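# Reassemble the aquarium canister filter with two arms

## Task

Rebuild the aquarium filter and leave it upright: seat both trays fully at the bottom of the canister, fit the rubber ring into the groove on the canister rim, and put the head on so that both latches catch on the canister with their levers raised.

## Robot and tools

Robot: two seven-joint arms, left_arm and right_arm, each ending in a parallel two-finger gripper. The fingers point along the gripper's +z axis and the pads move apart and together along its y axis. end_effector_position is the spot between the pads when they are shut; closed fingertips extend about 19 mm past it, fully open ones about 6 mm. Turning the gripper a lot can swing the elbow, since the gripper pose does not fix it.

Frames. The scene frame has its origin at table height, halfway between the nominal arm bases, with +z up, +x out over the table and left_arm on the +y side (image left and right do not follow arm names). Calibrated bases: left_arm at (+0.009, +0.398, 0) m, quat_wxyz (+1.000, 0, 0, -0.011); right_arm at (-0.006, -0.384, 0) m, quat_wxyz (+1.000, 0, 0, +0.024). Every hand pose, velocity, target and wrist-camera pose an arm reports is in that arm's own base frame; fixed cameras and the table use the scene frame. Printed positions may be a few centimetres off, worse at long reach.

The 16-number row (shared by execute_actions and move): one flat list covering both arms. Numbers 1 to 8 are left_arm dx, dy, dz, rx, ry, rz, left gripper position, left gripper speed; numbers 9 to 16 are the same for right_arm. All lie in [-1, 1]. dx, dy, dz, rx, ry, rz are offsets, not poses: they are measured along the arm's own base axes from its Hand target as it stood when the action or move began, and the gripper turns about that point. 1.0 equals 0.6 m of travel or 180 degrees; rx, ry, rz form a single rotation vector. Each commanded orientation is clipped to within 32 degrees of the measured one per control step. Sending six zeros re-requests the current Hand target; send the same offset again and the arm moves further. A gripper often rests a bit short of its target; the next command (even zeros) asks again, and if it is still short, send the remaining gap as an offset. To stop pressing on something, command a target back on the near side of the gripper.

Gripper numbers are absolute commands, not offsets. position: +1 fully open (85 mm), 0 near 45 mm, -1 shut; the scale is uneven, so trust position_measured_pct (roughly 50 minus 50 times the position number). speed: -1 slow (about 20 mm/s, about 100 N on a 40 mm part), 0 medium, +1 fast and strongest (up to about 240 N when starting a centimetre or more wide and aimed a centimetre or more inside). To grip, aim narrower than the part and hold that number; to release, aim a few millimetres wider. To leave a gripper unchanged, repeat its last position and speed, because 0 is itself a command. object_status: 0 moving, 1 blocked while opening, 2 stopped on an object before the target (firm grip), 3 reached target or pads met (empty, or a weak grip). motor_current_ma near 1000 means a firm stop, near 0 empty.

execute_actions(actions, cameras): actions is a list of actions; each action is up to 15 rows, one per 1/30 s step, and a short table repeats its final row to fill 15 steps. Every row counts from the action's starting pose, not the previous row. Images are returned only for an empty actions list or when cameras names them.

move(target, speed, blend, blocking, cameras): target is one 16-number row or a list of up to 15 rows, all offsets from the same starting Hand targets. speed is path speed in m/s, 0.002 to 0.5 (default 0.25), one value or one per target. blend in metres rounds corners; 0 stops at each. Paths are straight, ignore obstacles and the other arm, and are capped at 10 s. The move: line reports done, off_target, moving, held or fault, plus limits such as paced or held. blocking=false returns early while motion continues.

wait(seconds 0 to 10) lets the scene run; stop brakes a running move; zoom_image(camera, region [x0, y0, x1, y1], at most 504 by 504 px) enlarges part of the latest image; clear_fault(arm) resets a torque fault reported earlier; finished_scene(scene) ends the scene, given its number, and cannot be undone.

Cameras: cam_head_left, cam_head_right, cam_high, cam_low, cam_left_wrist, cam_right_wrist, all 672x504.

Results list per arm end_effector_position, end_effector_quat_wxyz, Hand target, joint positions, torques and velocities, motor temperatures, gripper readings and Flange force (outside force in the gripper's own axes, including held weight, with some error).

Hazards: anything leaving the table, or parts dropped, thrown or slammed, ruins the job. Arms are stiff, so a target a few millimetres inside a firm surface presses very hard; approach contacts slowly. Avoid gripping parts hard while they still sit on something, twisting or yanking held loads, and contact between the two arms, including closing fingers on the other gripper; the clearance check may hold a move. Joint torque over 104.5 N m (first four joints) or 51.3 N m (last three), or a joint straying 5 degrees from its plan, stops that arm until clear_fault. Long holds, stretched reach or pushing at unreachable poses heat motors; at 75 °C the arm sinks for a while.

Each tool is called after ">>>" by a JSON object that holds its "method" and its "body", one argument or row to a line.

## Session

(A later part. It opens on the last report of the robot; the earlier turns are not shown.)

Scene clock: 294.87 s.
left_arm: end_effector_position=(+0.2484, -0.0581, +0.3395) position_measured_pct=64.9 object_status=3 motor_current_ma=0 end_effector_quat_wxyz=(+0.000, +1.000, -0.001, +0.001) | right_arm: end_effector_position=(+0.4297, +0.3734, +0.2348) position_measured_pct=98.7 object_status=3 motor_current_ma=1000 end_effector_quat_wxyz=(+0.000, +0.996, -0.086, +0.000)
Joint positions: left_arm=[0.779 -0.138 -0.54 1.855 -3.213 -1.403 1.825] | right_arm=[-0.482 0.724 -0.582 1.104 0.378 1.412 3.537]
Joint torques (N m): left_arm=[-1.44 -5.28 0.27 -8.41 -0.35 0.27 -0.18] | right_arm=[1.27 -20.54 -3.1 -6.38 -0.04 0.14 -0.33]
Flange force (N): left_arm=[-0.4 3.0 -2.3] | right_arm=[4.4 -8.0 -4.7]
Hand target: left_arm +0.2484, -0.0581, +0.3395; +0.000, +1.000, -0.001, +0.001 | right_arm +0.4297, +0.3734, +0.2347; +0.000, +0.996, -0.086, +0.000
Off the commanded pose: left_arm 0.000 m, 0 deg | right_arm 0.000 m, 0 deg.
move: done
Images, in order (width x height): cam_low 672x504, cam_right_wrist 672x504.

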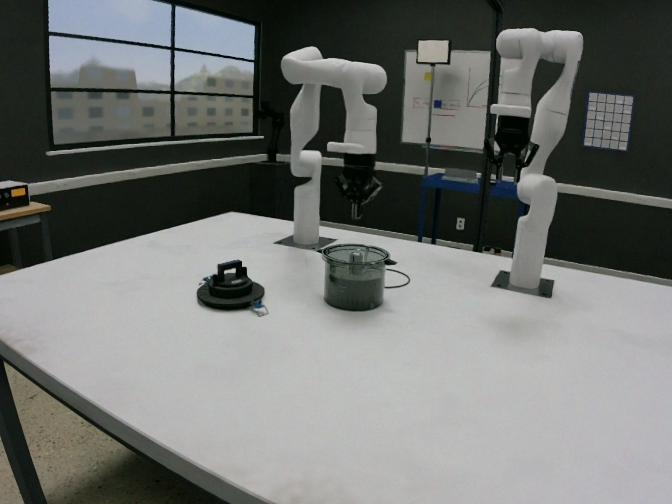

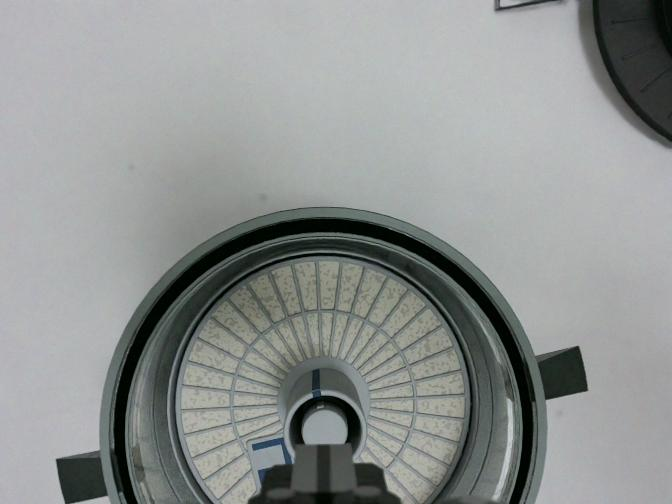

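>>> {"method": "move", "body": {
  "target": [
    [0,0,0,0,0,0,-0.3,-1,-0.0153,0.001,-0.06,0,0,0,0,-1],
    [0,0,0,0,0,0,-0.3,-1,-0.0153,0.001,-0.2045,0,0,0,0,-1]
  ],
  "speed": [0.1,0.05],
  "cameras": ["cam_right_wrist"]
}}

Scene clock: 307.17 s.
left_arm: end_effector_position=(+0.2484, -0.0581, +0.3395) position_measured_pct=64.9 object_status=3 motor_current_ma=0 end_effector_quat_wxyz=(+0.000, +1.000, -0.001, +0.001) | right_arm: end_effector_position=(+0.4206, +0.3740, +0.1120) position_measured_pct=49.8 object_status=3 motor_current_ma=0 end_effector_quat_wxyz=(+0.000, +0.996, -0.086, +0.000)
Joint positions: left_arm=[0.779 -0.138 -0.54 1.855 -3.213 -1.403 1.825] | right_arm=[-0.482 0.827 -0.548 1.331 0.444 1.103 3.454]
Joint torques (N m): left_arm=[-1.41 -5.24 0.24 -8.48 -0.4 0.26 -0.17] | right_arm=[1.27 -20.65 -3.5 -5.61 -0.05 0.15 -0.35]
Flange force (N): left_arm=[-0.6 3.0 -2.1] | right_arm=[2.6 -6.0 -2.5]
Hand target: left_arm +0.2484, -0.0581, +0.3395; +0.000, +1.000, -0.001, +0.001 | right_arm +0.4206, +0.3740, +0.1120; +0.000, +0.996, -0.086, +0.000
Off the commanded pose: left_arm 0.000 m, 0 deg | right_arm 0.000 m, 0 deg.
move: done
Images, in order (width x height): cam_right_wrist 672x504.

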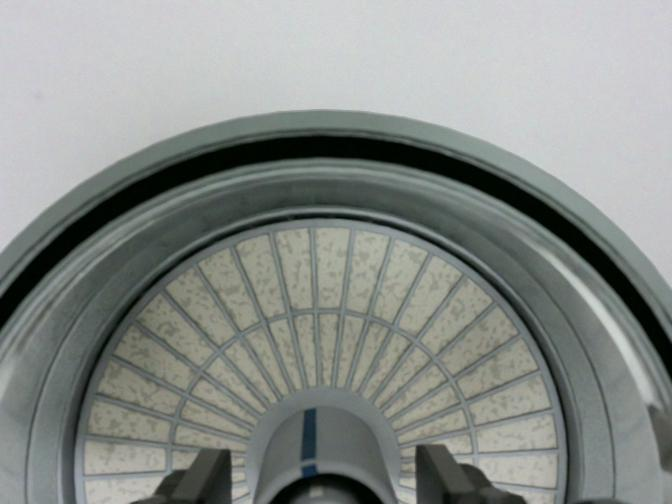

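>>> {"method": "move", "body": {
  "target": [
    [0,0,0,0,0,0,-0.3,-1,0,0,0,0,0,0,-1,-1],
    [0,0,0,0,0,0,-0.3,-1,0,0,0.01,0,0,0,-1,-1],
    [0,0,0,0,0,0,-0.3,-1,0,0,0.35,0,0,0,-1,-1],
    [0,0,0,0,0,0,-0.3,-1,-0.1,-0.45,0.35,0,0,0,-1,-1]
  ],
  "speed": [0.02,0.02,0.08,0.2],
  "blend": [0,0,0.02,0],
  "cameras": ["cam_right_wrist"]
}}

Scene clock: 328.93 s.
left_arm: end_effector_position=(+0.2484, -0.0581, +0.3395) position_measured_pct=64.9 object_status=3 motor_current_ma=0 end_effector_quat_wxyz=(+0.000, +1.000, -0.001, +0.001) | right_arm: end_effector_position=(+0.3605, +0.1040, +0.3220) position_measured_pct=64.5 object_status=2 motor_current_ma=1000 end_effector_quat_wxyz=(+0.000, +0.996, -0.086, +0.000)
Joint positions: left_arm=[0.779 -0.138 -0.54 1.855 -3.213 -1.403 1.825] | right_arm=[0.134 0.196 -0.586 1.61 0.11 1.368 4.075]
Joint torques (N m): left_arm=[-1.41 -5.26 0.28 -8.39 -0.37 0.24 -0.16] | right_arm=[1.37 -11.15 -1.21 -7.55 -0.06 0.12 -0.35]
Flange force (N): left_arm=[-0.3 2.9 -2.2] | right_arm=[2.8 -3.0 -3.0]
Hand target: left_arm +0.2484, -0.0581, +0.3395; +0.000, +1.000, -0.001, +0.001 | right_arm +0.3605, +0.1040, +0.3220; +0.000, +0.996, -0.086, +0.000
Off the commanded pose: left_arm 0.000 m, 0 deg | right_arm 0.000 m, 0 deg.
move: done
Images, in order (width x height): cam_right_wrist 672x504.

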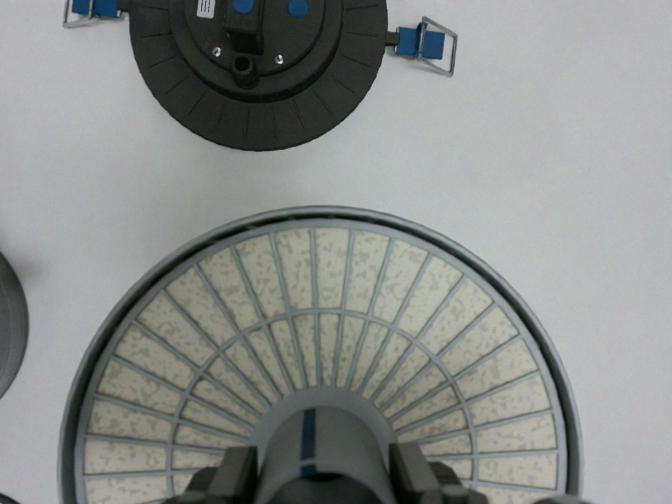

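>>> {"method": "move", "body": {
  "target": [0.1477,-0.5457,-0.05,0,0,0,-0.3,-1,0,0,0,0,0,0,-1,-1],
  "speed": 0.25,
  "cameras": ["cam_left_wrist"]
}}

>>> {"method": "zoom_image", "body": {
  "camera": "cam_left_wrist",
  "region": [150, 80, 500, 430]
}}

Scene clock: 333.30 s.
left_arm: end_effector_position=(+0.3370, -0.3856, +0.3095) position_measured_pct=64.9 object_status=3 motor_current_ma=0 end_effector_quat_wxyz=(+0.000, +1.000, -0.001, +0.001) | right_arm: end_effector_position=(+0.3606, +0.1040, +0.3220) position_measured_pct=64.5 object_status=2 motor_current_ma=1000 end_effector_quat_wxyz=(+0.000, +0.996, -0.086, +0.000)
Joint positions: left_arm=[0.977 0.506 -0.303 1.182 -2.997 -1.473 2.266] | right_arm=[0.134 0.196 -0.586 1.61 0.11 1.368 4.075]
Joint torques (N m): left_arm=[-1.45 -18.45 -1.35 -8.36 -0.38 0.22 -0.21] | right_arm=[1.3 -11.26 -1.43 -7.54 -0.06 0.1 -0.35]
Flange force (N): left_arm=[-1.3 3.3 -1.6] | right_arm=[3.2 -2.8 -3.1]
Hand target: left_arm +0.3371, -0.3856, +0.3095; +0.000, +1.000, -0.001, +0.001 | right_arm +0.3606, +0.1040, +0.3220; +0.000, +0.996, -0.086, +0.000
Off the commanded pose: left_arm 0.000 m, 0 deg | right_arm 0.000 m, 0 deg.
move: done
Images, in order (width x height): cam_left_wrist 672x504.

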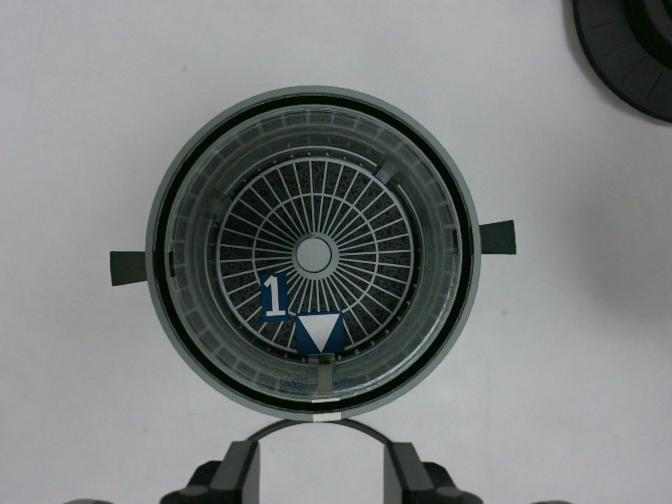

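Scaled by 1.440.

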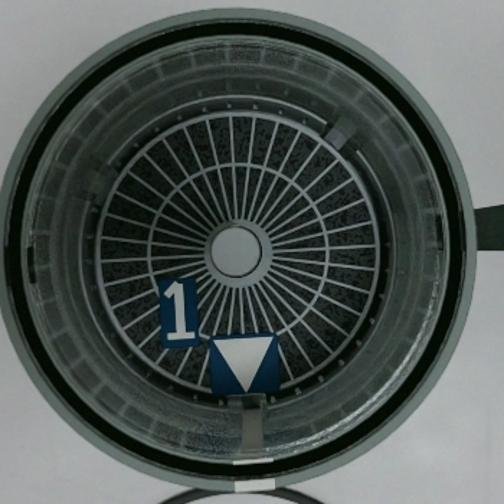

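>>> {"method": "execute_actions", "body": {
  "actions": [],
  "cameras": ["cam_high","cam_head_left","cam_head_right","cam_low"]
}}

>>> {"method": "zoom_image", "body": {
  "camera": "cam_low",
  "region": [215, 170, 315, 250]
}}

>>> {"method": "zoom_image", "body": {
  "camera": "cam_high",
  "region": [120, 230, 240, 330]
}}

>>> {"method": "zoom_image", "body": {
  "camera": "cam_head_right",
  "region": [370, 280, 470, 370]
}}

Scene clock: 338.43 s.
left_arm: end_effector_position=(+0.3370, -0.3856, +0.3095) position_measured_pct=64.9 object_status=3 motor_current_ma=0 end_effector_quat_wxyz=(+0.000, +1.000, +0.000, +0.001) | right_arm: end_effector_position=(+0.3606, +0.1040, +0.3220) position_measured_pct=64.5 object_status=2 motor_current_ma=1000 end_effector_quat_wxyz=(+0.000, +0.996, -0.086, +0.000)
Joint positions: left_arm=[0.977 0.506 -0.303 1.182 -2.997 -1.473 2.266] | right_arm=[0.134 0.196 -0.586 1.61 0.11 1.368 4.075]
Joint velocities: within noise
Joint torques (N m): left_arm=[-1.4 -18.32 -1.36 -8.41 -0.38 0.22 -0.15] | right_arm=[1.29 -11.23 -1.43 -7.54 -0.06 0.11 -0.32]
Motor temperatures (°C): left_arm=[33 36 29 34 40 45 38] | right_arm=[31 40 34 35 38 39 54]
Flange force (N): left_arm=[-1.4 2.8 -1.5] | right_arm=[3.1 -2.9 -3.0]
Hand target: left_arm +0.3370, -0.3856, +0.3095; +0.000, +1.000, +0.000, +0.001 | right_arm +0.3606, +0.1040, +0.3220; +0.000, +0.996, -0.086, +0.000
Tool commands: left_gripper/position=-0.3 left_gripper/speed=-1.0 right_gripper/position=-1.0 right_gripper/speed=-1.0
Off the commanded pose: left_arm 0.000 m, 0 deg | right_arm 0.000 m, 0 deg.
Images, in order (width x height): cam_head_left 672x504, cam_head_right 672x504, cam_high 672x504, cam_low 672x504.

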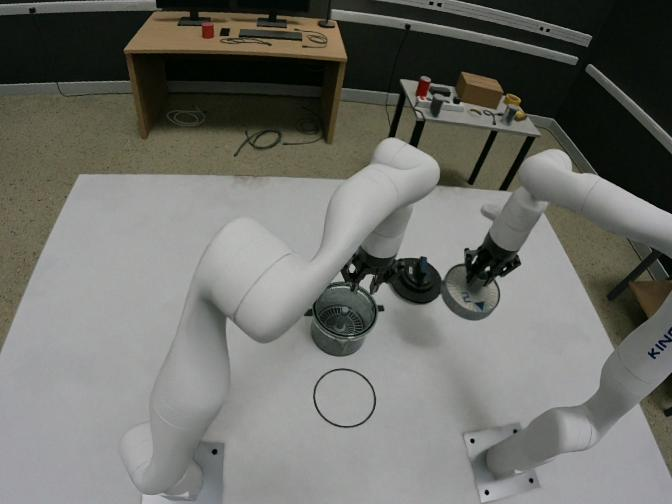

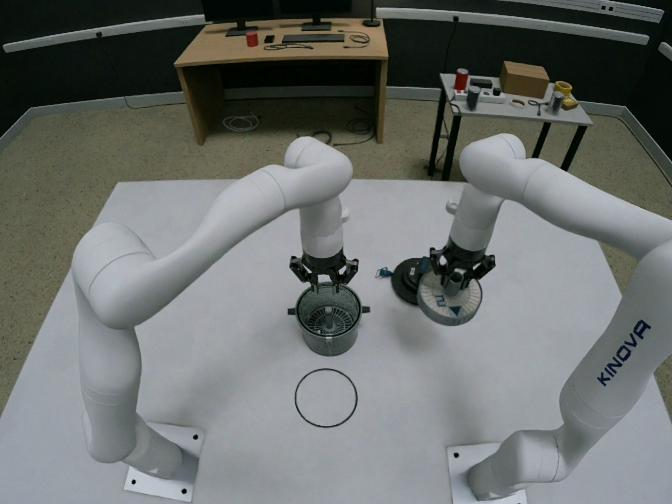

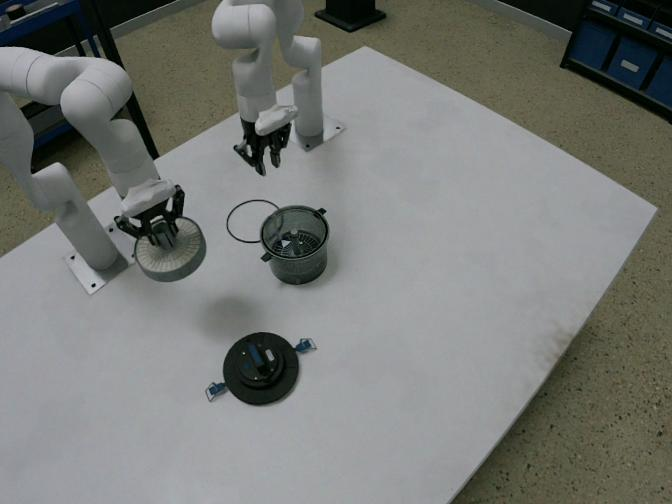

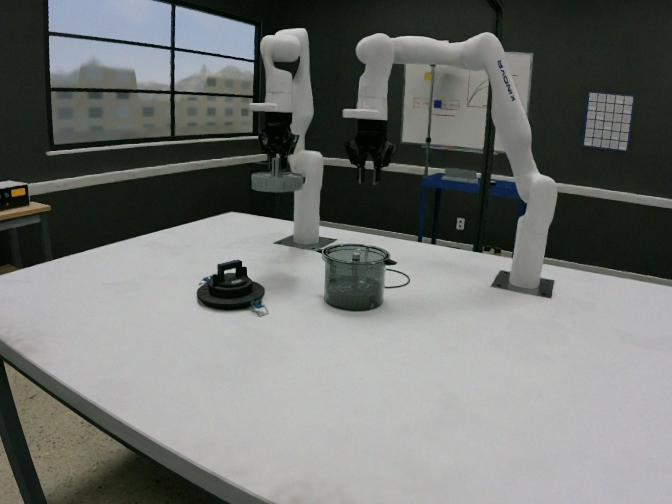

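Scaled by 5.040 from the camera's 672x504 image, which has a finer 960x720 frame.

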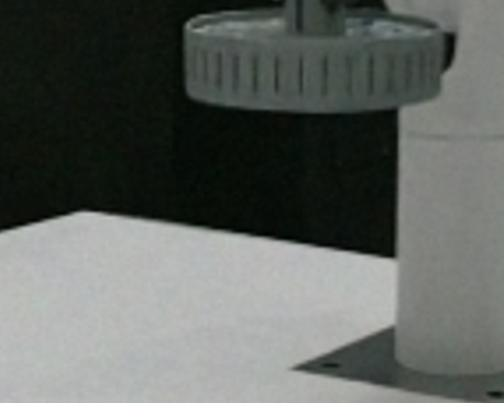

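Scaled by 4.200 from the camera's 672x504 image, which has a finer 960x720 frame.

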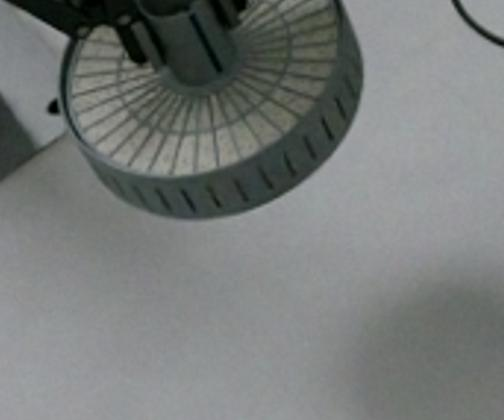

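Scaled by 5.040 from the camera's 672x504 image, which has a finer 960x720 frame.

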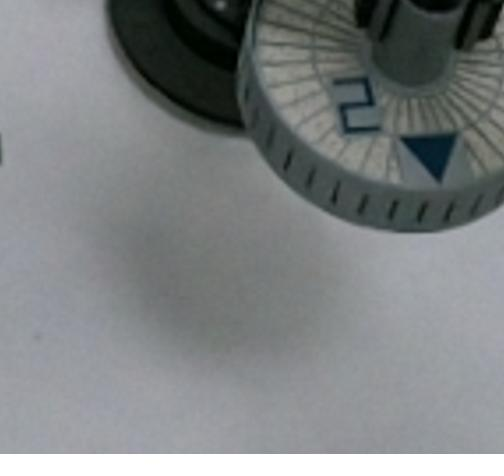

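>>> {"method": "move", "body": {
  "target": [-0.03,0,0.07,-0.5,0,0,-0.3,-1,0.06,0,0.05,0.5,0,0,-1,-1],
  "speed": 0.2,
  "cameras": ["cam_left_wrist","cam_head_left","cam_low"]
}}

Scene clock: 357.33 s.
left_arm: end_effector_position=(+0.3191, -0.3856, +0.3515) position_measured_pct=64.9 object_status=3 motor_current_ma=0 end_effector_quat_wxyz=(+0.707, +0.707, +0.000, +0.001) | right_arm: end_effector_position=(+0.3965, +0.1040, +0.3520) position_measured_pct=64.5 object_status=2 motor_current_ma=1000 end_effector_quat_wxyz=(+0.705, -0.704, +0.061, +0.061)
Joint positions: left_arm=[0.25 0.541 -0.127 2.24 -1.414 -1.581 0.369] | right_arm=[0.849 0.777 -0.645 1.828 -1.025 1.466 5.354]
Joint torques (N m): left_arm=[-1.46 -14.28 0.96 -3.39 0.68 -2.53 -0.23] | right_arm=[1.29 -14.86 -5.54 -2.46 -2.31 2.63 -0.28]
Flange force (N): left_arm=[0.3 0.7 4.4] | right_arm=[5.4 -0.8 -0.2]
Hand target: left_arm +0.3191, -0.3856, +0.3515; +0.707, +0.707, +0.000, +0.001 | right_arm +0.3965, +0.1040, +0.3520; +0.705, -0.704, +0.061, +0.061
Off the commanded pose: left_arm 0.000 m, 0 deg | right_arm 0.000 m, 0 deg.
move: done
Images, in order (width x height): cam_head_left 672x504, cam_low 672x504, cam_left_wrist 672x504.

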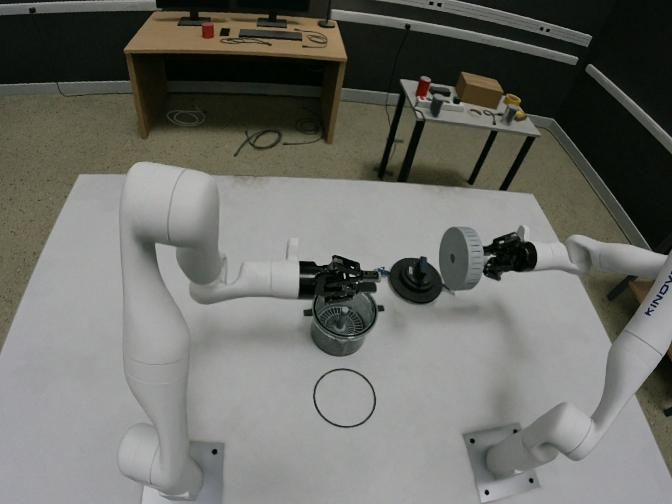

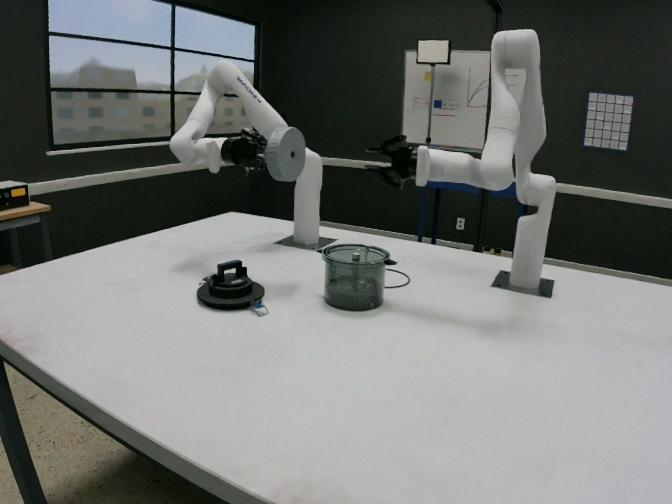

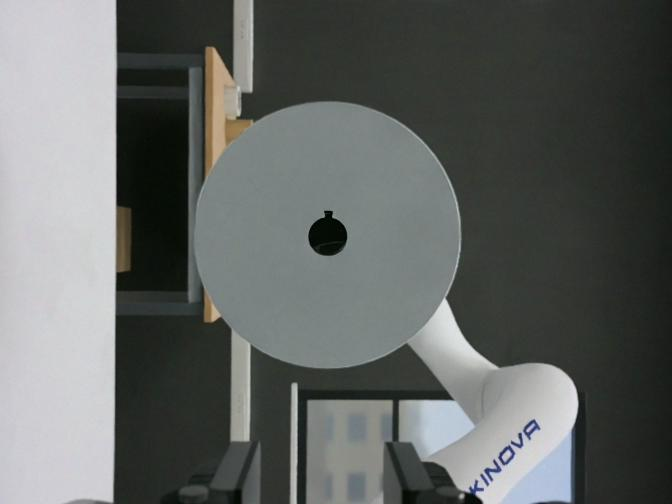

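>>> {"method": "zoom_image", "body": {
  "camera": "cam_left_wrist",
  "region": [280, 190, 380, 280]
}}

Scaled by 5.040.

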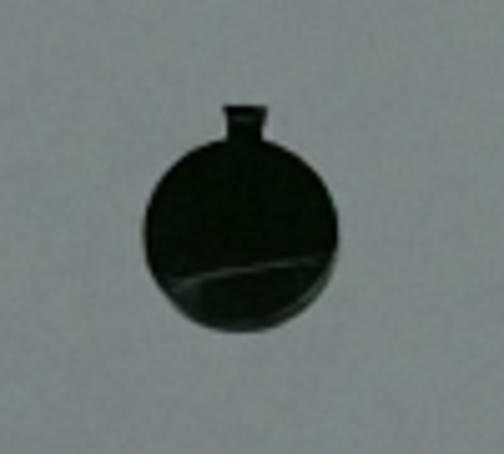

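>>> {"method": "move", "body": {
  "target": [0,0,0,0.5,0,0,-0.3,-1,0,0,0,-0.5,0,0,-1,-1],
  "speed": 0.2,
  "cameras": []
}}

>>> {"method": "move", "body": {
  "target": [0.025,0.005,-0.25,0,0,0,-0.3,-1,0,-0.05,0,0,0,0,-1,-1],
  "speed": 0.15,
  "cameras": ["cam_left_wrist","cam_right_wrist"]
}}

>>> {"method": "zoom_image", "body": {
  "camera": "cam_left_wrist",
  "region": [250, 150, 400, 300]
}}

Scene clock: 373.87 s.
left_arm: end_effector_position=(+0.3191, -0.3855, +0.3515) position_measured_pct=64.9 object_status=3 motor_current_ma=0 end_effector_quat_wxyz=(+0.000, +1.000, +0.000, +0.001) | right_arm: end_effector_position=(+0.3966, +0.1040, +0.3520) position_measured_pct=64.5 object_status=2 motor_current_ma=1000 end_effector_quat_wxyz=(+0.000, +0.996, -0.086, +0.000)
Joint positions: left_arm=[0.952 0.462 -0.213 1.109 -3.049 -1.577 2.331] | right_arm=[0.073 0.263 -0.523 1.426 0.13 1.487 4.093]
Joint torques (N m): left_arm=[-1.39 -17.85 -0.91 -8.54 -0.43 0.25 -0.18] | right_arm=[1.28 -13.06 -1.59 -7.71 -0.05 0.12 -0.33]
Flange force (N): left_arm=[-1.3 3.1 -1.7] | right_arm=[3.4 -3.0 -3.4]
Hand target: left_arm +0.3191, -0.3855, +0.3515; +0.000, +1.000, +0.000, +0.001 | right_arm +0.3966, +0.1040, +0.3520; +0.000, +0.996, -0.086, +0.000
Off the commanded pose: left_arm 0.000 m, 0 deg | right_arm 0.000 m, 0 deg.
move: done
No camera images: "cameras" was empty.

Scene clock: 375.20 s.
left_arm: end_effector_position=(+0.3341, -0.3826, +0.2015) position_measured_pct=64.9 object_status=3 motor_current_ma=0 end_effector_quat_wxyz=(+0.000, +1.000, -0.001, +0.001) | right_arm: end_effector_position=(+0.3966, +0.0740, +0.3520) position_measured_pct=64.5 object_status=2 motor_current_ma=1000 end_effector_quat_wxyz=(+0.000, +0.996, -0.086, +0.000)
Joint positions: left_arm=[0.938 0.56 -0.215 1.44 -3.019 -1.153 2.275] | right_arm=[0.138 0.245 -0.505 1.446 0.118 1.48 4.175]
Joint torques (N m): left_arm=[-1.39 -18.74 -1.14 -7.76 -0.41 0.21 -0.15] | right_arm=[1.3 -12.71 -1.44 -7.68 -0.07 0.11 -0.33]
Flange force (N): left_arm=[-1.3 3.0 -1.2] | right_arm=[3.5 -2.8 -3.5]
Hand target: left_arm +0.3341, -0.3826, +0.2015; +0.000, +1.000, +0.000, +0.001 | right_arm +0.3966, +0.0740, +0.3520; +0.000, +0.996, -0.086, +0.000
Off the commanded pose: left_arm 0.000 m, 0 deg | right_arm 0.000 m, 0 deg.
move: done
Images, in order (width x height): cam_left_wrist 672x504, cam_right_wrist 672x504.

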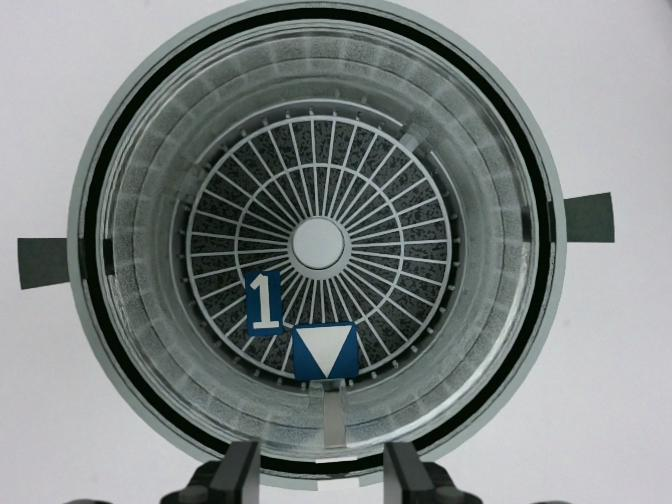

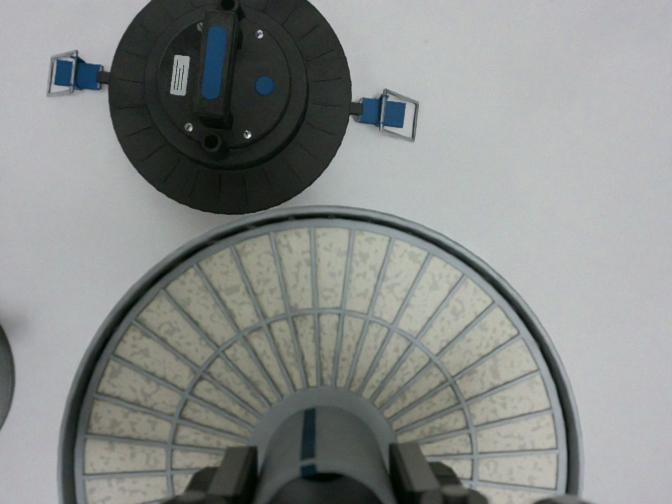

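Scaled by 3.360.

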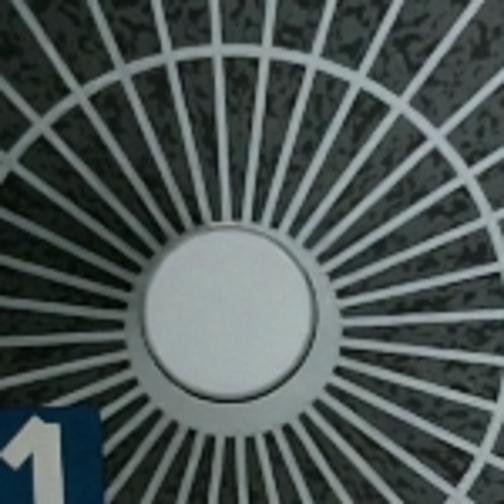

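>>> {"method": "move", "body": {
  "target": [0.0833,0,0.05,0,0,0,-0.3,-1,0,0,0,0,0,0,-1,-1],
  "speed": 0.15,
  "cameras": ["cam_left_wrist"]
}}

>>> {"method": "zoom_image", "body": {
  "camera": "cam_left_wrist",
  "region": [230, 280, 410, 440]
}}

Scene clock: 378.80 s.
left_arm: end_effector_position=(+0.3840, -0.3826, +0.2315) position_measured_pct=64.9 object_status=3 motor_current_ma=0 end_effector_quat_wxyz=(+0.000, +1.000, -0.001, +0.001) | right_arm: end_effector_position=(+0.3966, +0.0740, +0.3520) position_measured_pct=64.5 object_status=2 motor_current_ma=1000 end_effector_quat_wxyz=(+0.000, +0.996, -0.086, +0.000)
Joint positions: left_arm=[0.857 0.613 -0.214 1.244 -3.015 -1.296 2.217] | right_arm=[0.138 0.245 -0.505 1.446 0.118 1.48 4.175]
Joint torques (N m): left_arm=[-1.39 -20.01 -1.14 -8.18 -0.41 0.23 -0.2] | right_arm=[1.31 -12.73 -1.48 -7.69 -0.06 0.12 -0.33]
Flange force (N): left_arm=[-1.0 3.1 -1.3] | right_arm=[3.5 -2.8 -3.4]
Hand target: left_arm +0.3840, -0.3826, +0.2315; +0.000, +1.000, -0.001, +0.001 | right_arm +0.3966, +0.0740, +0.3520; +0.000, +0.996, -0.086, +0.000
Off the commanded pose: left_arm 0.000 m, 0 deg | right_arm 0.000 m, 0 deg.
move: done
Images, in order (width x height): cam_left_wrist 672x504.

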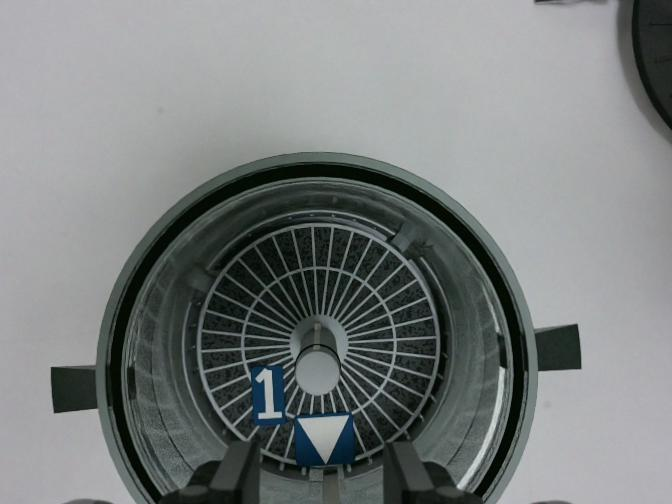

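Scaled by 2.800.

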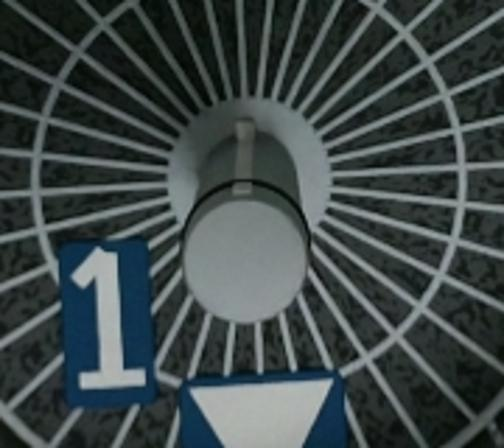

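>>> {"method": "move", "body": {
  "target": [
    [0.131,0,-0.02,0,0,0,-1,1,0,0,0,0,0,0,-1,-1],
    [0.131,0,-0.265,0,0,0,-1,1,0,0,0,0,0,0,-1,-1]
  ],
  "speed": [0.15,0.08],
  "cameras": ["cam_left_wrist"]
}}

Scene clock: 404.70 s.
left_arm: end_effector_position=(+0.4626, -0.3826, +0.0725) position_measured_pct=99.1 object_status=3 motor_current_ma=1000 end_effector_quat_wxyz=(+0.000, +1.000, +0.000, +0.001) | right_arm: end_effector_position=(+0.3966, +0.0740, +0.3520) position_measured_pct=64.5 object_status=2 motor_current_ma=1000 end_effector_quat_wxyz=(+0.000, +0.996, -0.086, +0.000)
Joint positions: left_arm=[0.743 0.907 -0.188 1.206 -2.971 -1.041 2.11] | right_arm=[0.138 0.245 -0.505 1.446 0.118 1.48 4.175]
Joint torques (N m): left_arm=[-2.18 -22.94 -1.8 -7.4 -0.58 0.5 -0.18] | right_arm=[1.29 -12.74 -1.49 -7.72 -0.08 0.11 -0.33]
Flange force (N): left_arm=[-2.0 3.5 -1.8] | right_arm=[3.5 -2.7 -3.4]
Hand target: left_arm +0.4626, -0.3825, +0.0725; +0.000, +1.000, +0.000, +0.001 | right_arm +0.3966, +0.0740, +0.3520; +0.000, +0.996, -0.086, +0.000
Off the commanded pose: left_arm 0.000 m, 0 deg | right_arm 0.000 m, 0 deg.
TORQUE WARNING: the torque sensor of joint 2 (shoulder) of the left arm reached its warning level (56.7 N m). A warning alone does not stop the arm.
move: done
Images, in order (width x height): cam_left_wrist 672x504.

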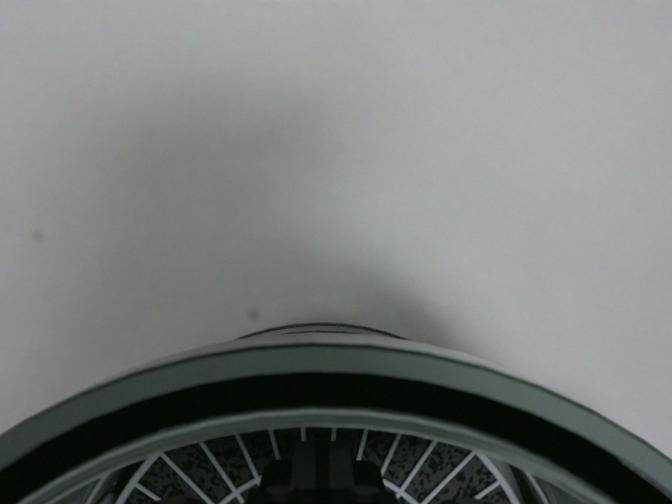

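>>> {"method": "move", "body": {
  "target": [0,0,0.0167,0,0,0,-1,1,0,0,0,0,0,0,-1,-1],
  "speed": 0.03,
  "cameras": ["cam_left_wrist","cam_low","cam_head_right","cam_high"]
}}

>>> {"method": "zoom_image", "body": {
  "camera": "cam_high",
  "region": [220, 150, 360, 300]
}}

Scene clock: 409.63 s.
left_arm: end_effector_position=(+0.4626, -0.3826, +0.0826) position_measured_pct=99.1 object_status=3 motor_current_ma=1000 end_effector_quat_wxyz=(+0.000, +1.000, +0.000, +0.001) | right_arm: end_effector_position=(+0.3966, +0.0740, +0.3520) position_measured_pct=64.5 object_status=2 motor_current_ma=1000 end_effector_quat_wxyz=(+0.000, +0.996, -0.086, +0.000)
Joint positions: left_arm=[0.743 0.895 -0.189 1.197 -2.974 -1.063 2.112] | right_arm=[0.138 0.245 -0.505 1.446 0.118 1.48 4.175]
Joint torques (N m): left_arm=[-1.39 -23.24 -1.28 -7.29 -0.38 0.23 -0.2] | right_arm=[1.3 -12.73 -1.47 -7.7 -0.06 0.11 -0.32]
Flange force (N): left_arm=[-0.2 3.3 -1.0] | right_arm=[3.5 -2.8 -3.4]
Hand target: left_arm +0.4626, -0.3826, +0.0825; +0.000, +1.000, +0.000, +0.001 | right_arm +0.3966, +0.0740, +0.3520; +0.000, +0.996, -0.086, +0.000
Off the commanded pose: left_arm 0.000 m, 0 deg | right_arm 0.000 m, 0 deg.
move: done
Images, in order (width x height): cam_head_right 672x504, cam_high 672x504, cam_low 672x504, cam_left_wrist 672x504.

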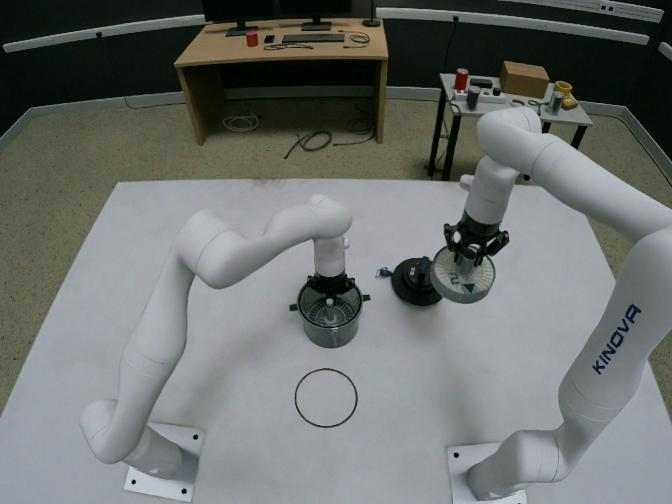

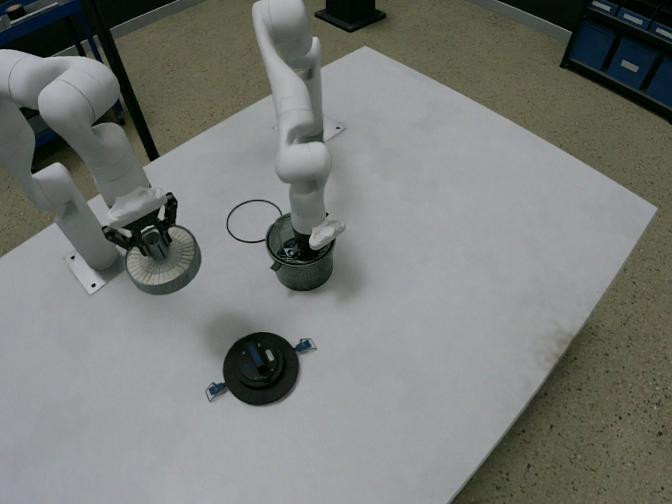

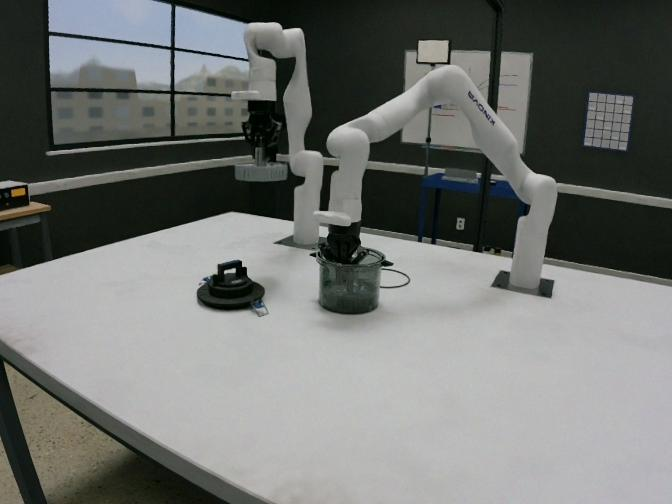

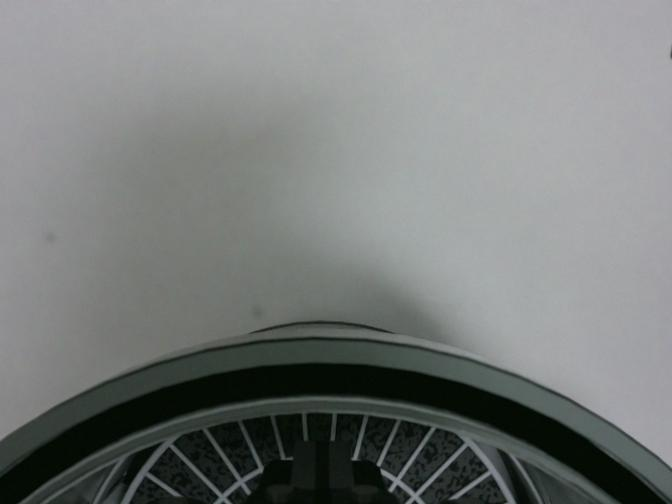

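Scaled by 3.360 from the camera's 672x504 image, which has a finer 960x720 frame.

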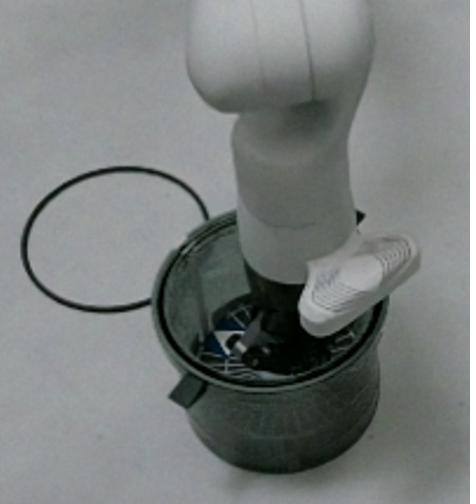

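>>> {"method": "move", "body": {
  "target": [0,0,-0.02,0,0,0,-1,1,0,0,0,0,0,0,-1,-1],
  "speed": 0.03,
  "cameras": []
}}

>>> {"method": "move", "body": {
  "target": [0,0,-0.0033,0,0,0,-1,1,0,0,0,0,0,0,-1,-1],
  "speed": 0.02,
  "cameras": []
}}

>>> {"method": "move", "body": {
  "target": [0,0,-0.0033,0,0,0,-1,1,0,0,0,0,0,0,-1,-1],
  "speed": 0.02,
  "cameras": []
}}

>>> {"method": "move", "body": {
  "target": [0,0,-0.0033,0,0,0,-1,1,0,0,0,0,0,0,-1,-1],
  "speed": 0.02,
  "cameras": []
}}

Scene clock: 417.93 s.
left_arm: end_effector_position=(+0.4626, -0.3826, +0.0705) position_measured_pct=99.1 object_status=3 motor_current_ma=1000 end_effector_quat_wxyz=(+0.000, +1.000, -0.001, +0.001) | right_arm: end_effector_position=(+0.3966, +0.0740, +0.3520) position_measured_pct=64.5 object_status=2 motor_current_ma=1000 end_effector_quat_wxyz=(+0.000, +0.996, -0.086, +0.000)
Joint positions: left_arm=[0.743 0.91 -0.187 1.207 -2.971 -1.037 2.11] | right_arm=[0.138 0.245 -0.505 1.446 0.118 1.48 4.175]
Joint torques (N m): left_arm=[-2.46 -21.7 -2.05 -7.15 -0.68 0.77 -0.14] | right_arm=[1.29 -12.74 -1.47 -7.71 -0.07 0.11 -0.34]
Flange force (N): left_arm=[-3.0 3.2 -4.1] | right_arm=[3.5 -2.7 -3.4]
Hand target: left_arm +0.4626, -0.3826, +0.0705; +0.000, +1.000, -0.001, +0.001 | right_arm +0.3966, +0.0740, +0.3520; +0.000, +0.996, -0.086, +0.000
Off the commanded pose: left_arm 0.000 m, 0 deg | right_arm 0.000 m, 0 deg.
move: done
No camera images: "cameras" was empty.

Scene clock: 418.63 s.
left_arm: end_effector_position=(+0.4626, -0.3825, +0.0685) position_measured_pct=99.1 object_status=3 motor_current_ma=1000 end_effector_quat_wxyz=(+0.000, +1.000, +0.000, +0.001) | right_arm: end_effector_position=(+0.3966, +0.0740, +0.3520) position_measured_pct=64.5 object_status=2 motor_current_ma=1000 end_effector_quat_wxyz=(+0.000, +0.996, -0.086, +0.000)
Joint positions: left_arm=[0.743 0.913 -0.187 1.209 -2.971 -1.033 2.109] | right_arm=[0.138 0.245 -0.505 1.446 0.118 1.48 4.175]
Joint torques (N m): left_arm=[-2.38 -19.99 -1.76 -6.73 -0.59 0.98 -0.15] | right_arm=[1.29 -12.74 -1.53 -7.7 -0.05 0.13 -0.32]
Flange force (N): left_arm=[-3.8 2.4 -7.2] | right_arm=[3.5 -2.7 -3.3]
Hand target: left_arm +0.4626, -0.3826, +0.0685; +0.000, +1.000, +0.000, +0.001 | right_arm +0.3966, +0.0740, +0.3520; +0.000, +0.996, -0.086, +0.000
Off the commanded pose: left_arm 0.000 m, 0 deg | right_arm 0.000 m, 0 deg.
move: done
No camera images: "cameras" was empty.

Scene clock: 419.33 s.
left_arm: end_effector_position=(+0.4626, -0.3826, +0.0666) position_measured_pct=99.1 object_status=3 motor_current_ma=1000 end_effector_quat_wxyz=(+0.000, +1.000, +0.000, +0.001) | right_arm: end_effector_position=(+0.3966, +0.0740, +0.3520) position_measured_pct=64.5 object_status=2 motor_current_ma=1000 end_effector_quat_wxyz=(+0.000, +0.996, -0.086, +0.000)
Joint positions: left_arm=[0.743 0.915 -0.187 1.21 -2.97 -1.029 2.109] | right_arm=[0.138 0.245 -0.505 1.446 0.118 1.48 4.175]
Joint torques (N m): left_arm=[-2.42 -18.33 -1.76 -6.29 -0.55 1.17 -0.11] | right_arm=[1.3 -12.72 -1.45 -7.69 -0.07 0.12 -0.33]
Flange force (N): left_arm=[-4.6 1.7 -10.2] | right_arm=[3.5 -2.8 -3.4]
Hand target: left_arm +0.4626, -0.3826, +0.0666; +0.000, +1.000, +0.000, +0.001 | right_arm +0.3966, +0.0740, +0.3520; +0.000, +0.996, -0.086, +0.000
Off the commanded pose: left_arm 0.000 m, 0 deg | right_arm 0.000 m, 0 deg.
move: done
No camera images: "cameras" was empty.

Scene clock: 420.03 s.
left_arm: end_effector_position=(+0.4626, -0.3824, +0.0643) position_measured_pct=99.1 object_status=3 motor_current_ma=1000 end_effector_quat_wxyz=(+0.000, +1.000, +0.000, +0.001) | right_arm: end_effector_position=(+0.3966, +0.0740, +0.3520) position_measured_pct=64.5 object_status=2 motor_current_ma=1000 end_effector_quat_wxyz=(+0.000, +0.996, -0.086, +0.000)
Joint positions: left_arm=[0.743 0.918 -0.186 1.212 -2.97 -1.025 2.109] | right_arm=[0.138 0.245 -0.505 1.446 0.118 1.48 4.175]
Joint torques (N m): left_arm=[-2.51 -21.86 -1.99 -6.47 -0.67 0.35 -0.25] | right_arm=[1.26 -12.74 -1.48 -7.7 -0.06 0.13 -0.34]
Flange force (N): left_arm=[-1.4 4.9 -3.6] | right_arm=[3.5 -2.6 -3.4]
Hand target: left_arm +0.4626, -0.3826, +0.0646; +0.000, +1.000, -0.001, +0.001 | right_arm +0.3966, +0.0740, +0.3520; +0.000, +0.996, -0.086, +0.000
Off the commanded pose: left_arm 0.000 m, 0 deg | right_arm 0.000 m, 0 deg.
move: done
No camera images: "cameras" was empty.

>>> {"method": "move", "body": {
  "target": [
    [0,0,0.03,0,0,0,-1,1,0,0,0,0,0,0,-1,-1],
    [0,0,0.3,0,0,0,-1,1,0,0,0,0,0,0,-1,-1],
    [-0.165,0,0.41,0,0,0,-0.3,-1,0,0,0,0,0,0,-1,-1]
  ],
  "speed": [0.03,0.08,0.2],
  "cameras": ["cam_left_wrist","cam_low"]
}}

>>> {"method": "zoom_image", "body": {
  "camera": "cam_left_wrist",
  "region": [150, 80, 500, 430]
}}

Scene clock: 428.97 s.
left_arm: end_effector_position=(+0.3636, -0.3825, +0.3106) position_measured_pct=64.9 object_status=0 motor_current_ma=0 end_effector_quat_wxyz=(+0.000, +1.000, +0.000, +0.001) | right_arm: end_effector_position=(+0.3966, +0.0740, +0.3520) position_measured_pct=64.5 object_status=2 motor_current_ma=1000 end_effector_quat_wxyz=(+0.000, +0.996, -0.086, +0.000)
Joint positions: left_arm=[0.875 0.539 -0.204 1.114 -3.039 -1.496 2.261] | right_arm=[0.138 0.245 -0.505 1.446 0.118 1.48 4.175]
Joint torques (N m): left_arm=[-1.44 -19.06 -0.95 -8.51 -0.4 0.21 -0.18] | right_arm=[1.28 -12.73 -1.52 -7.68 -0.07 0.11 -0.32]
Flange force (N): left_arm=[-1.3 2.9 -1.5] | right_arm=[3.6 -2.7 -3.5]
Hand target: left_arm +0.3636, -0.3825, +0.3106; +0.000, +1.000, +0.000, +0.001 | right_arm +0.3966, +0.0740, +0.3520; +0.000, +0.996, -0.086, +0.000
Off the commanded pose: left_arm 0.000 m, 0 deg | right_arm 0.000 m, 0 deg.
move: done
Images, in order (width x height): cam_low 672x504, cam_left_wrist 672x504.

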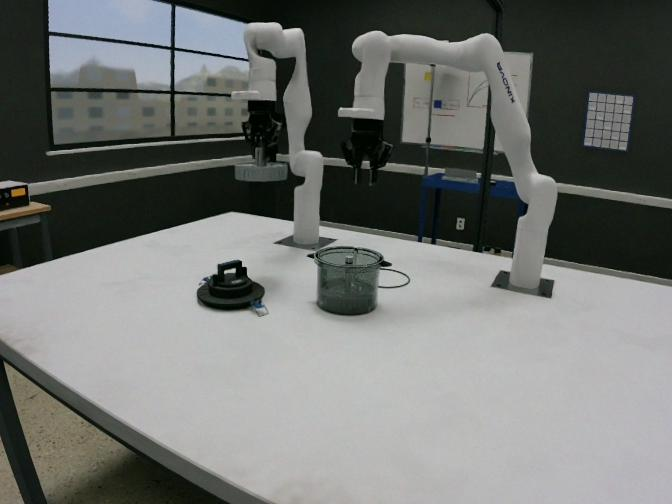

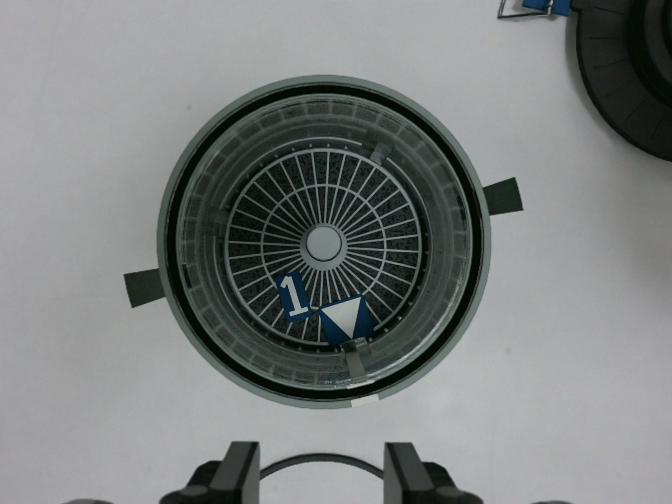

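Scaled by 1.440.

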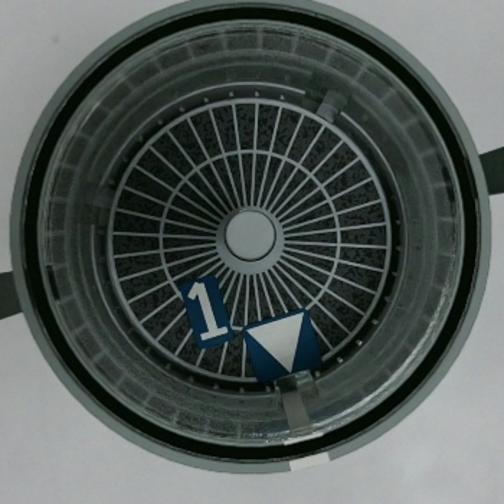

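>>> {"method": "move", "body": {
  "target": [
    [-0.15,0.5,0.05,0,0,0,-0.3,-1,-0.13,0.2,0.02,0,0,0.022,-1,-1],
    [-0.19,0.54,0.05,0,0,0,-0.3,-1,-0.138,0.505,0.0133,0,0,0.044,-1,-1]
  ],
  "speed": 0.25,
  "blend": [0.03,0],
  "cameras": ["cam_right_wrist"]
}}

>>> {"method": "zoom_image", "body": {
  "camera": "cam_right_wrist",
  "region": [90, 0, 520, 240]
}}

Scene clock: 452.03 s.
left_arm: end_effector_position=(+0.2496, -0.0585, +0.3406) position_measured_pct=64.9 object_status=3 motor_current_ma=0 end_effector_quat_wxyz=(+0.000, +1.000, +0.000, +0.001) | right_arm: end_effector_position=(+0.3138, +0.3770, +0.3600) position_measured_pct=64.5 object_status=2 motor_current_ma=1000 end_effector_quat_wxyz=(+0.000, +1.000, -0.017, +0.000)
Joint positions: left_arm=[0.631 -0.13 -0.418 1.852 -3.195 -1.406 1.794] | right_arm=[-0.55 0.494 -0.69 1.111 0.307 1.633 3.52]
Joint torques (N m): left_arm=[-1.42 -5.91 0.09 -8.45 -0.38 0.26 -0.17] | right_arm=[1.35 -16.7 -2.82 -7.26 -0.04 0.13 -0.32]
Flange force (N): left_arm=[-0.1 3.2 -2.1] | right_arm=[2.5 -6.3 -4.9]
Hand target: left_arm +0.2496, -0.0585, +0.3406; +0.000, +1.000, +0.000, +0.001 | right_arm +0.3138, +0.3770, +0.3600; +0.000, +1.000, -0.017, +0.000
Off the commanded pose: left_arm 0.000 m, 0 deg | right_arm 0.000 m, 0 deg.
move: done
Images, in order (width x height): cam_right_wrist 672x504.

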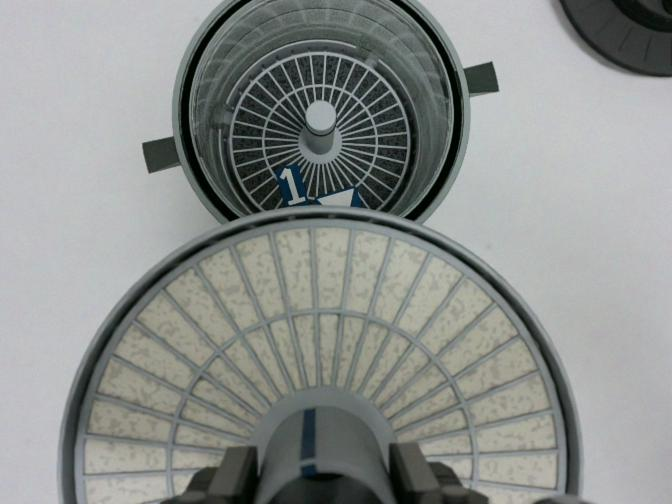

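Scaled by 1.172.

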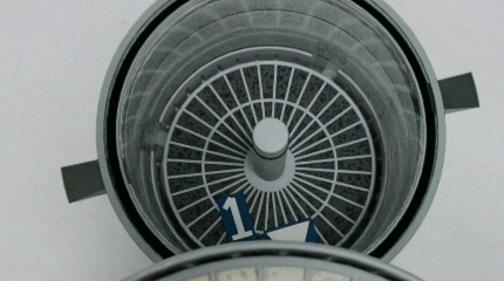

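>>> {"method": "move", "body": {
  "target": [
    [0,0,0,0,0,0,-0.3,-1,0.2323,-0.0108,-0.06,0,0,0.0056,-1,-1],
    [0,0,0,0,0,0,-0.3,-1,0.2323,-0.0108,-0.265,0,0,0.0056,-1,-1]
  ],
  "speed": [0.2,0.08],
  "cameras": ["cam_right_wrist"]
}}

Scene clock: 460.27 s.
left_arm: end_effector_position=(+0.2496, -0.0585, +0.3406) position_measured_pct=64.9 object_status=3 motor_current_ma=0 end_effector_quat_wxyz=(+0.000, +1.000, +0.000, +0.001) | right_arm: end_effector_position=(+0.4531, +0.3705, +0.2009) position_measured_pct=64.5 object_status=2 motor_current_ma=1000 end_effector_quat_wxyz=(+0.000, +1.000, -0.009, +0.000)
Joint positions: left_arm=[0.631 -0.13 -0.418 1.852 -3.195 -1.406 1.794] | right_arm=[-0.443 0.796 -0.622 1.094 0.439 1.373 3.696]
Joint torques (N m): left_arm=[-1.46 -5.89 0.09 -8.42 -0.4 0.23 -0.14] | right_arm=[1.28 -21.77 -3.64 -6.73 -0.05 0.11 -0.33]
Flange force (N): left_arm=[0.0 3.2 -2.1] | right_arm=[4.6 -6.1 -2.8]
Hand target: left_arm +0.2496, -0.0585, +0.3406; +0.000, +1.000, +0.000, +0.001 | right_arm +0.4531, +0.3705, +0.2010; +0.000, +1.000, -0.009, +0.000
Off the commanded pose: left_arm 0.000 m, 0 deg | right_arm 0.000 m, 0 deg.
move: done
Images, in order (width x height): cam_right_wrist 672x504.

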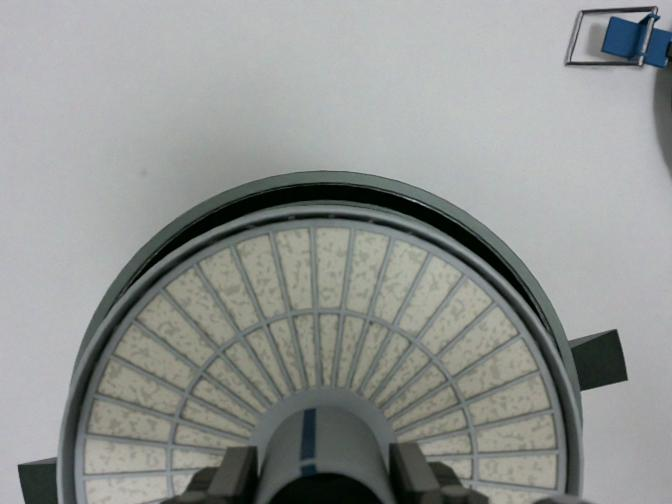

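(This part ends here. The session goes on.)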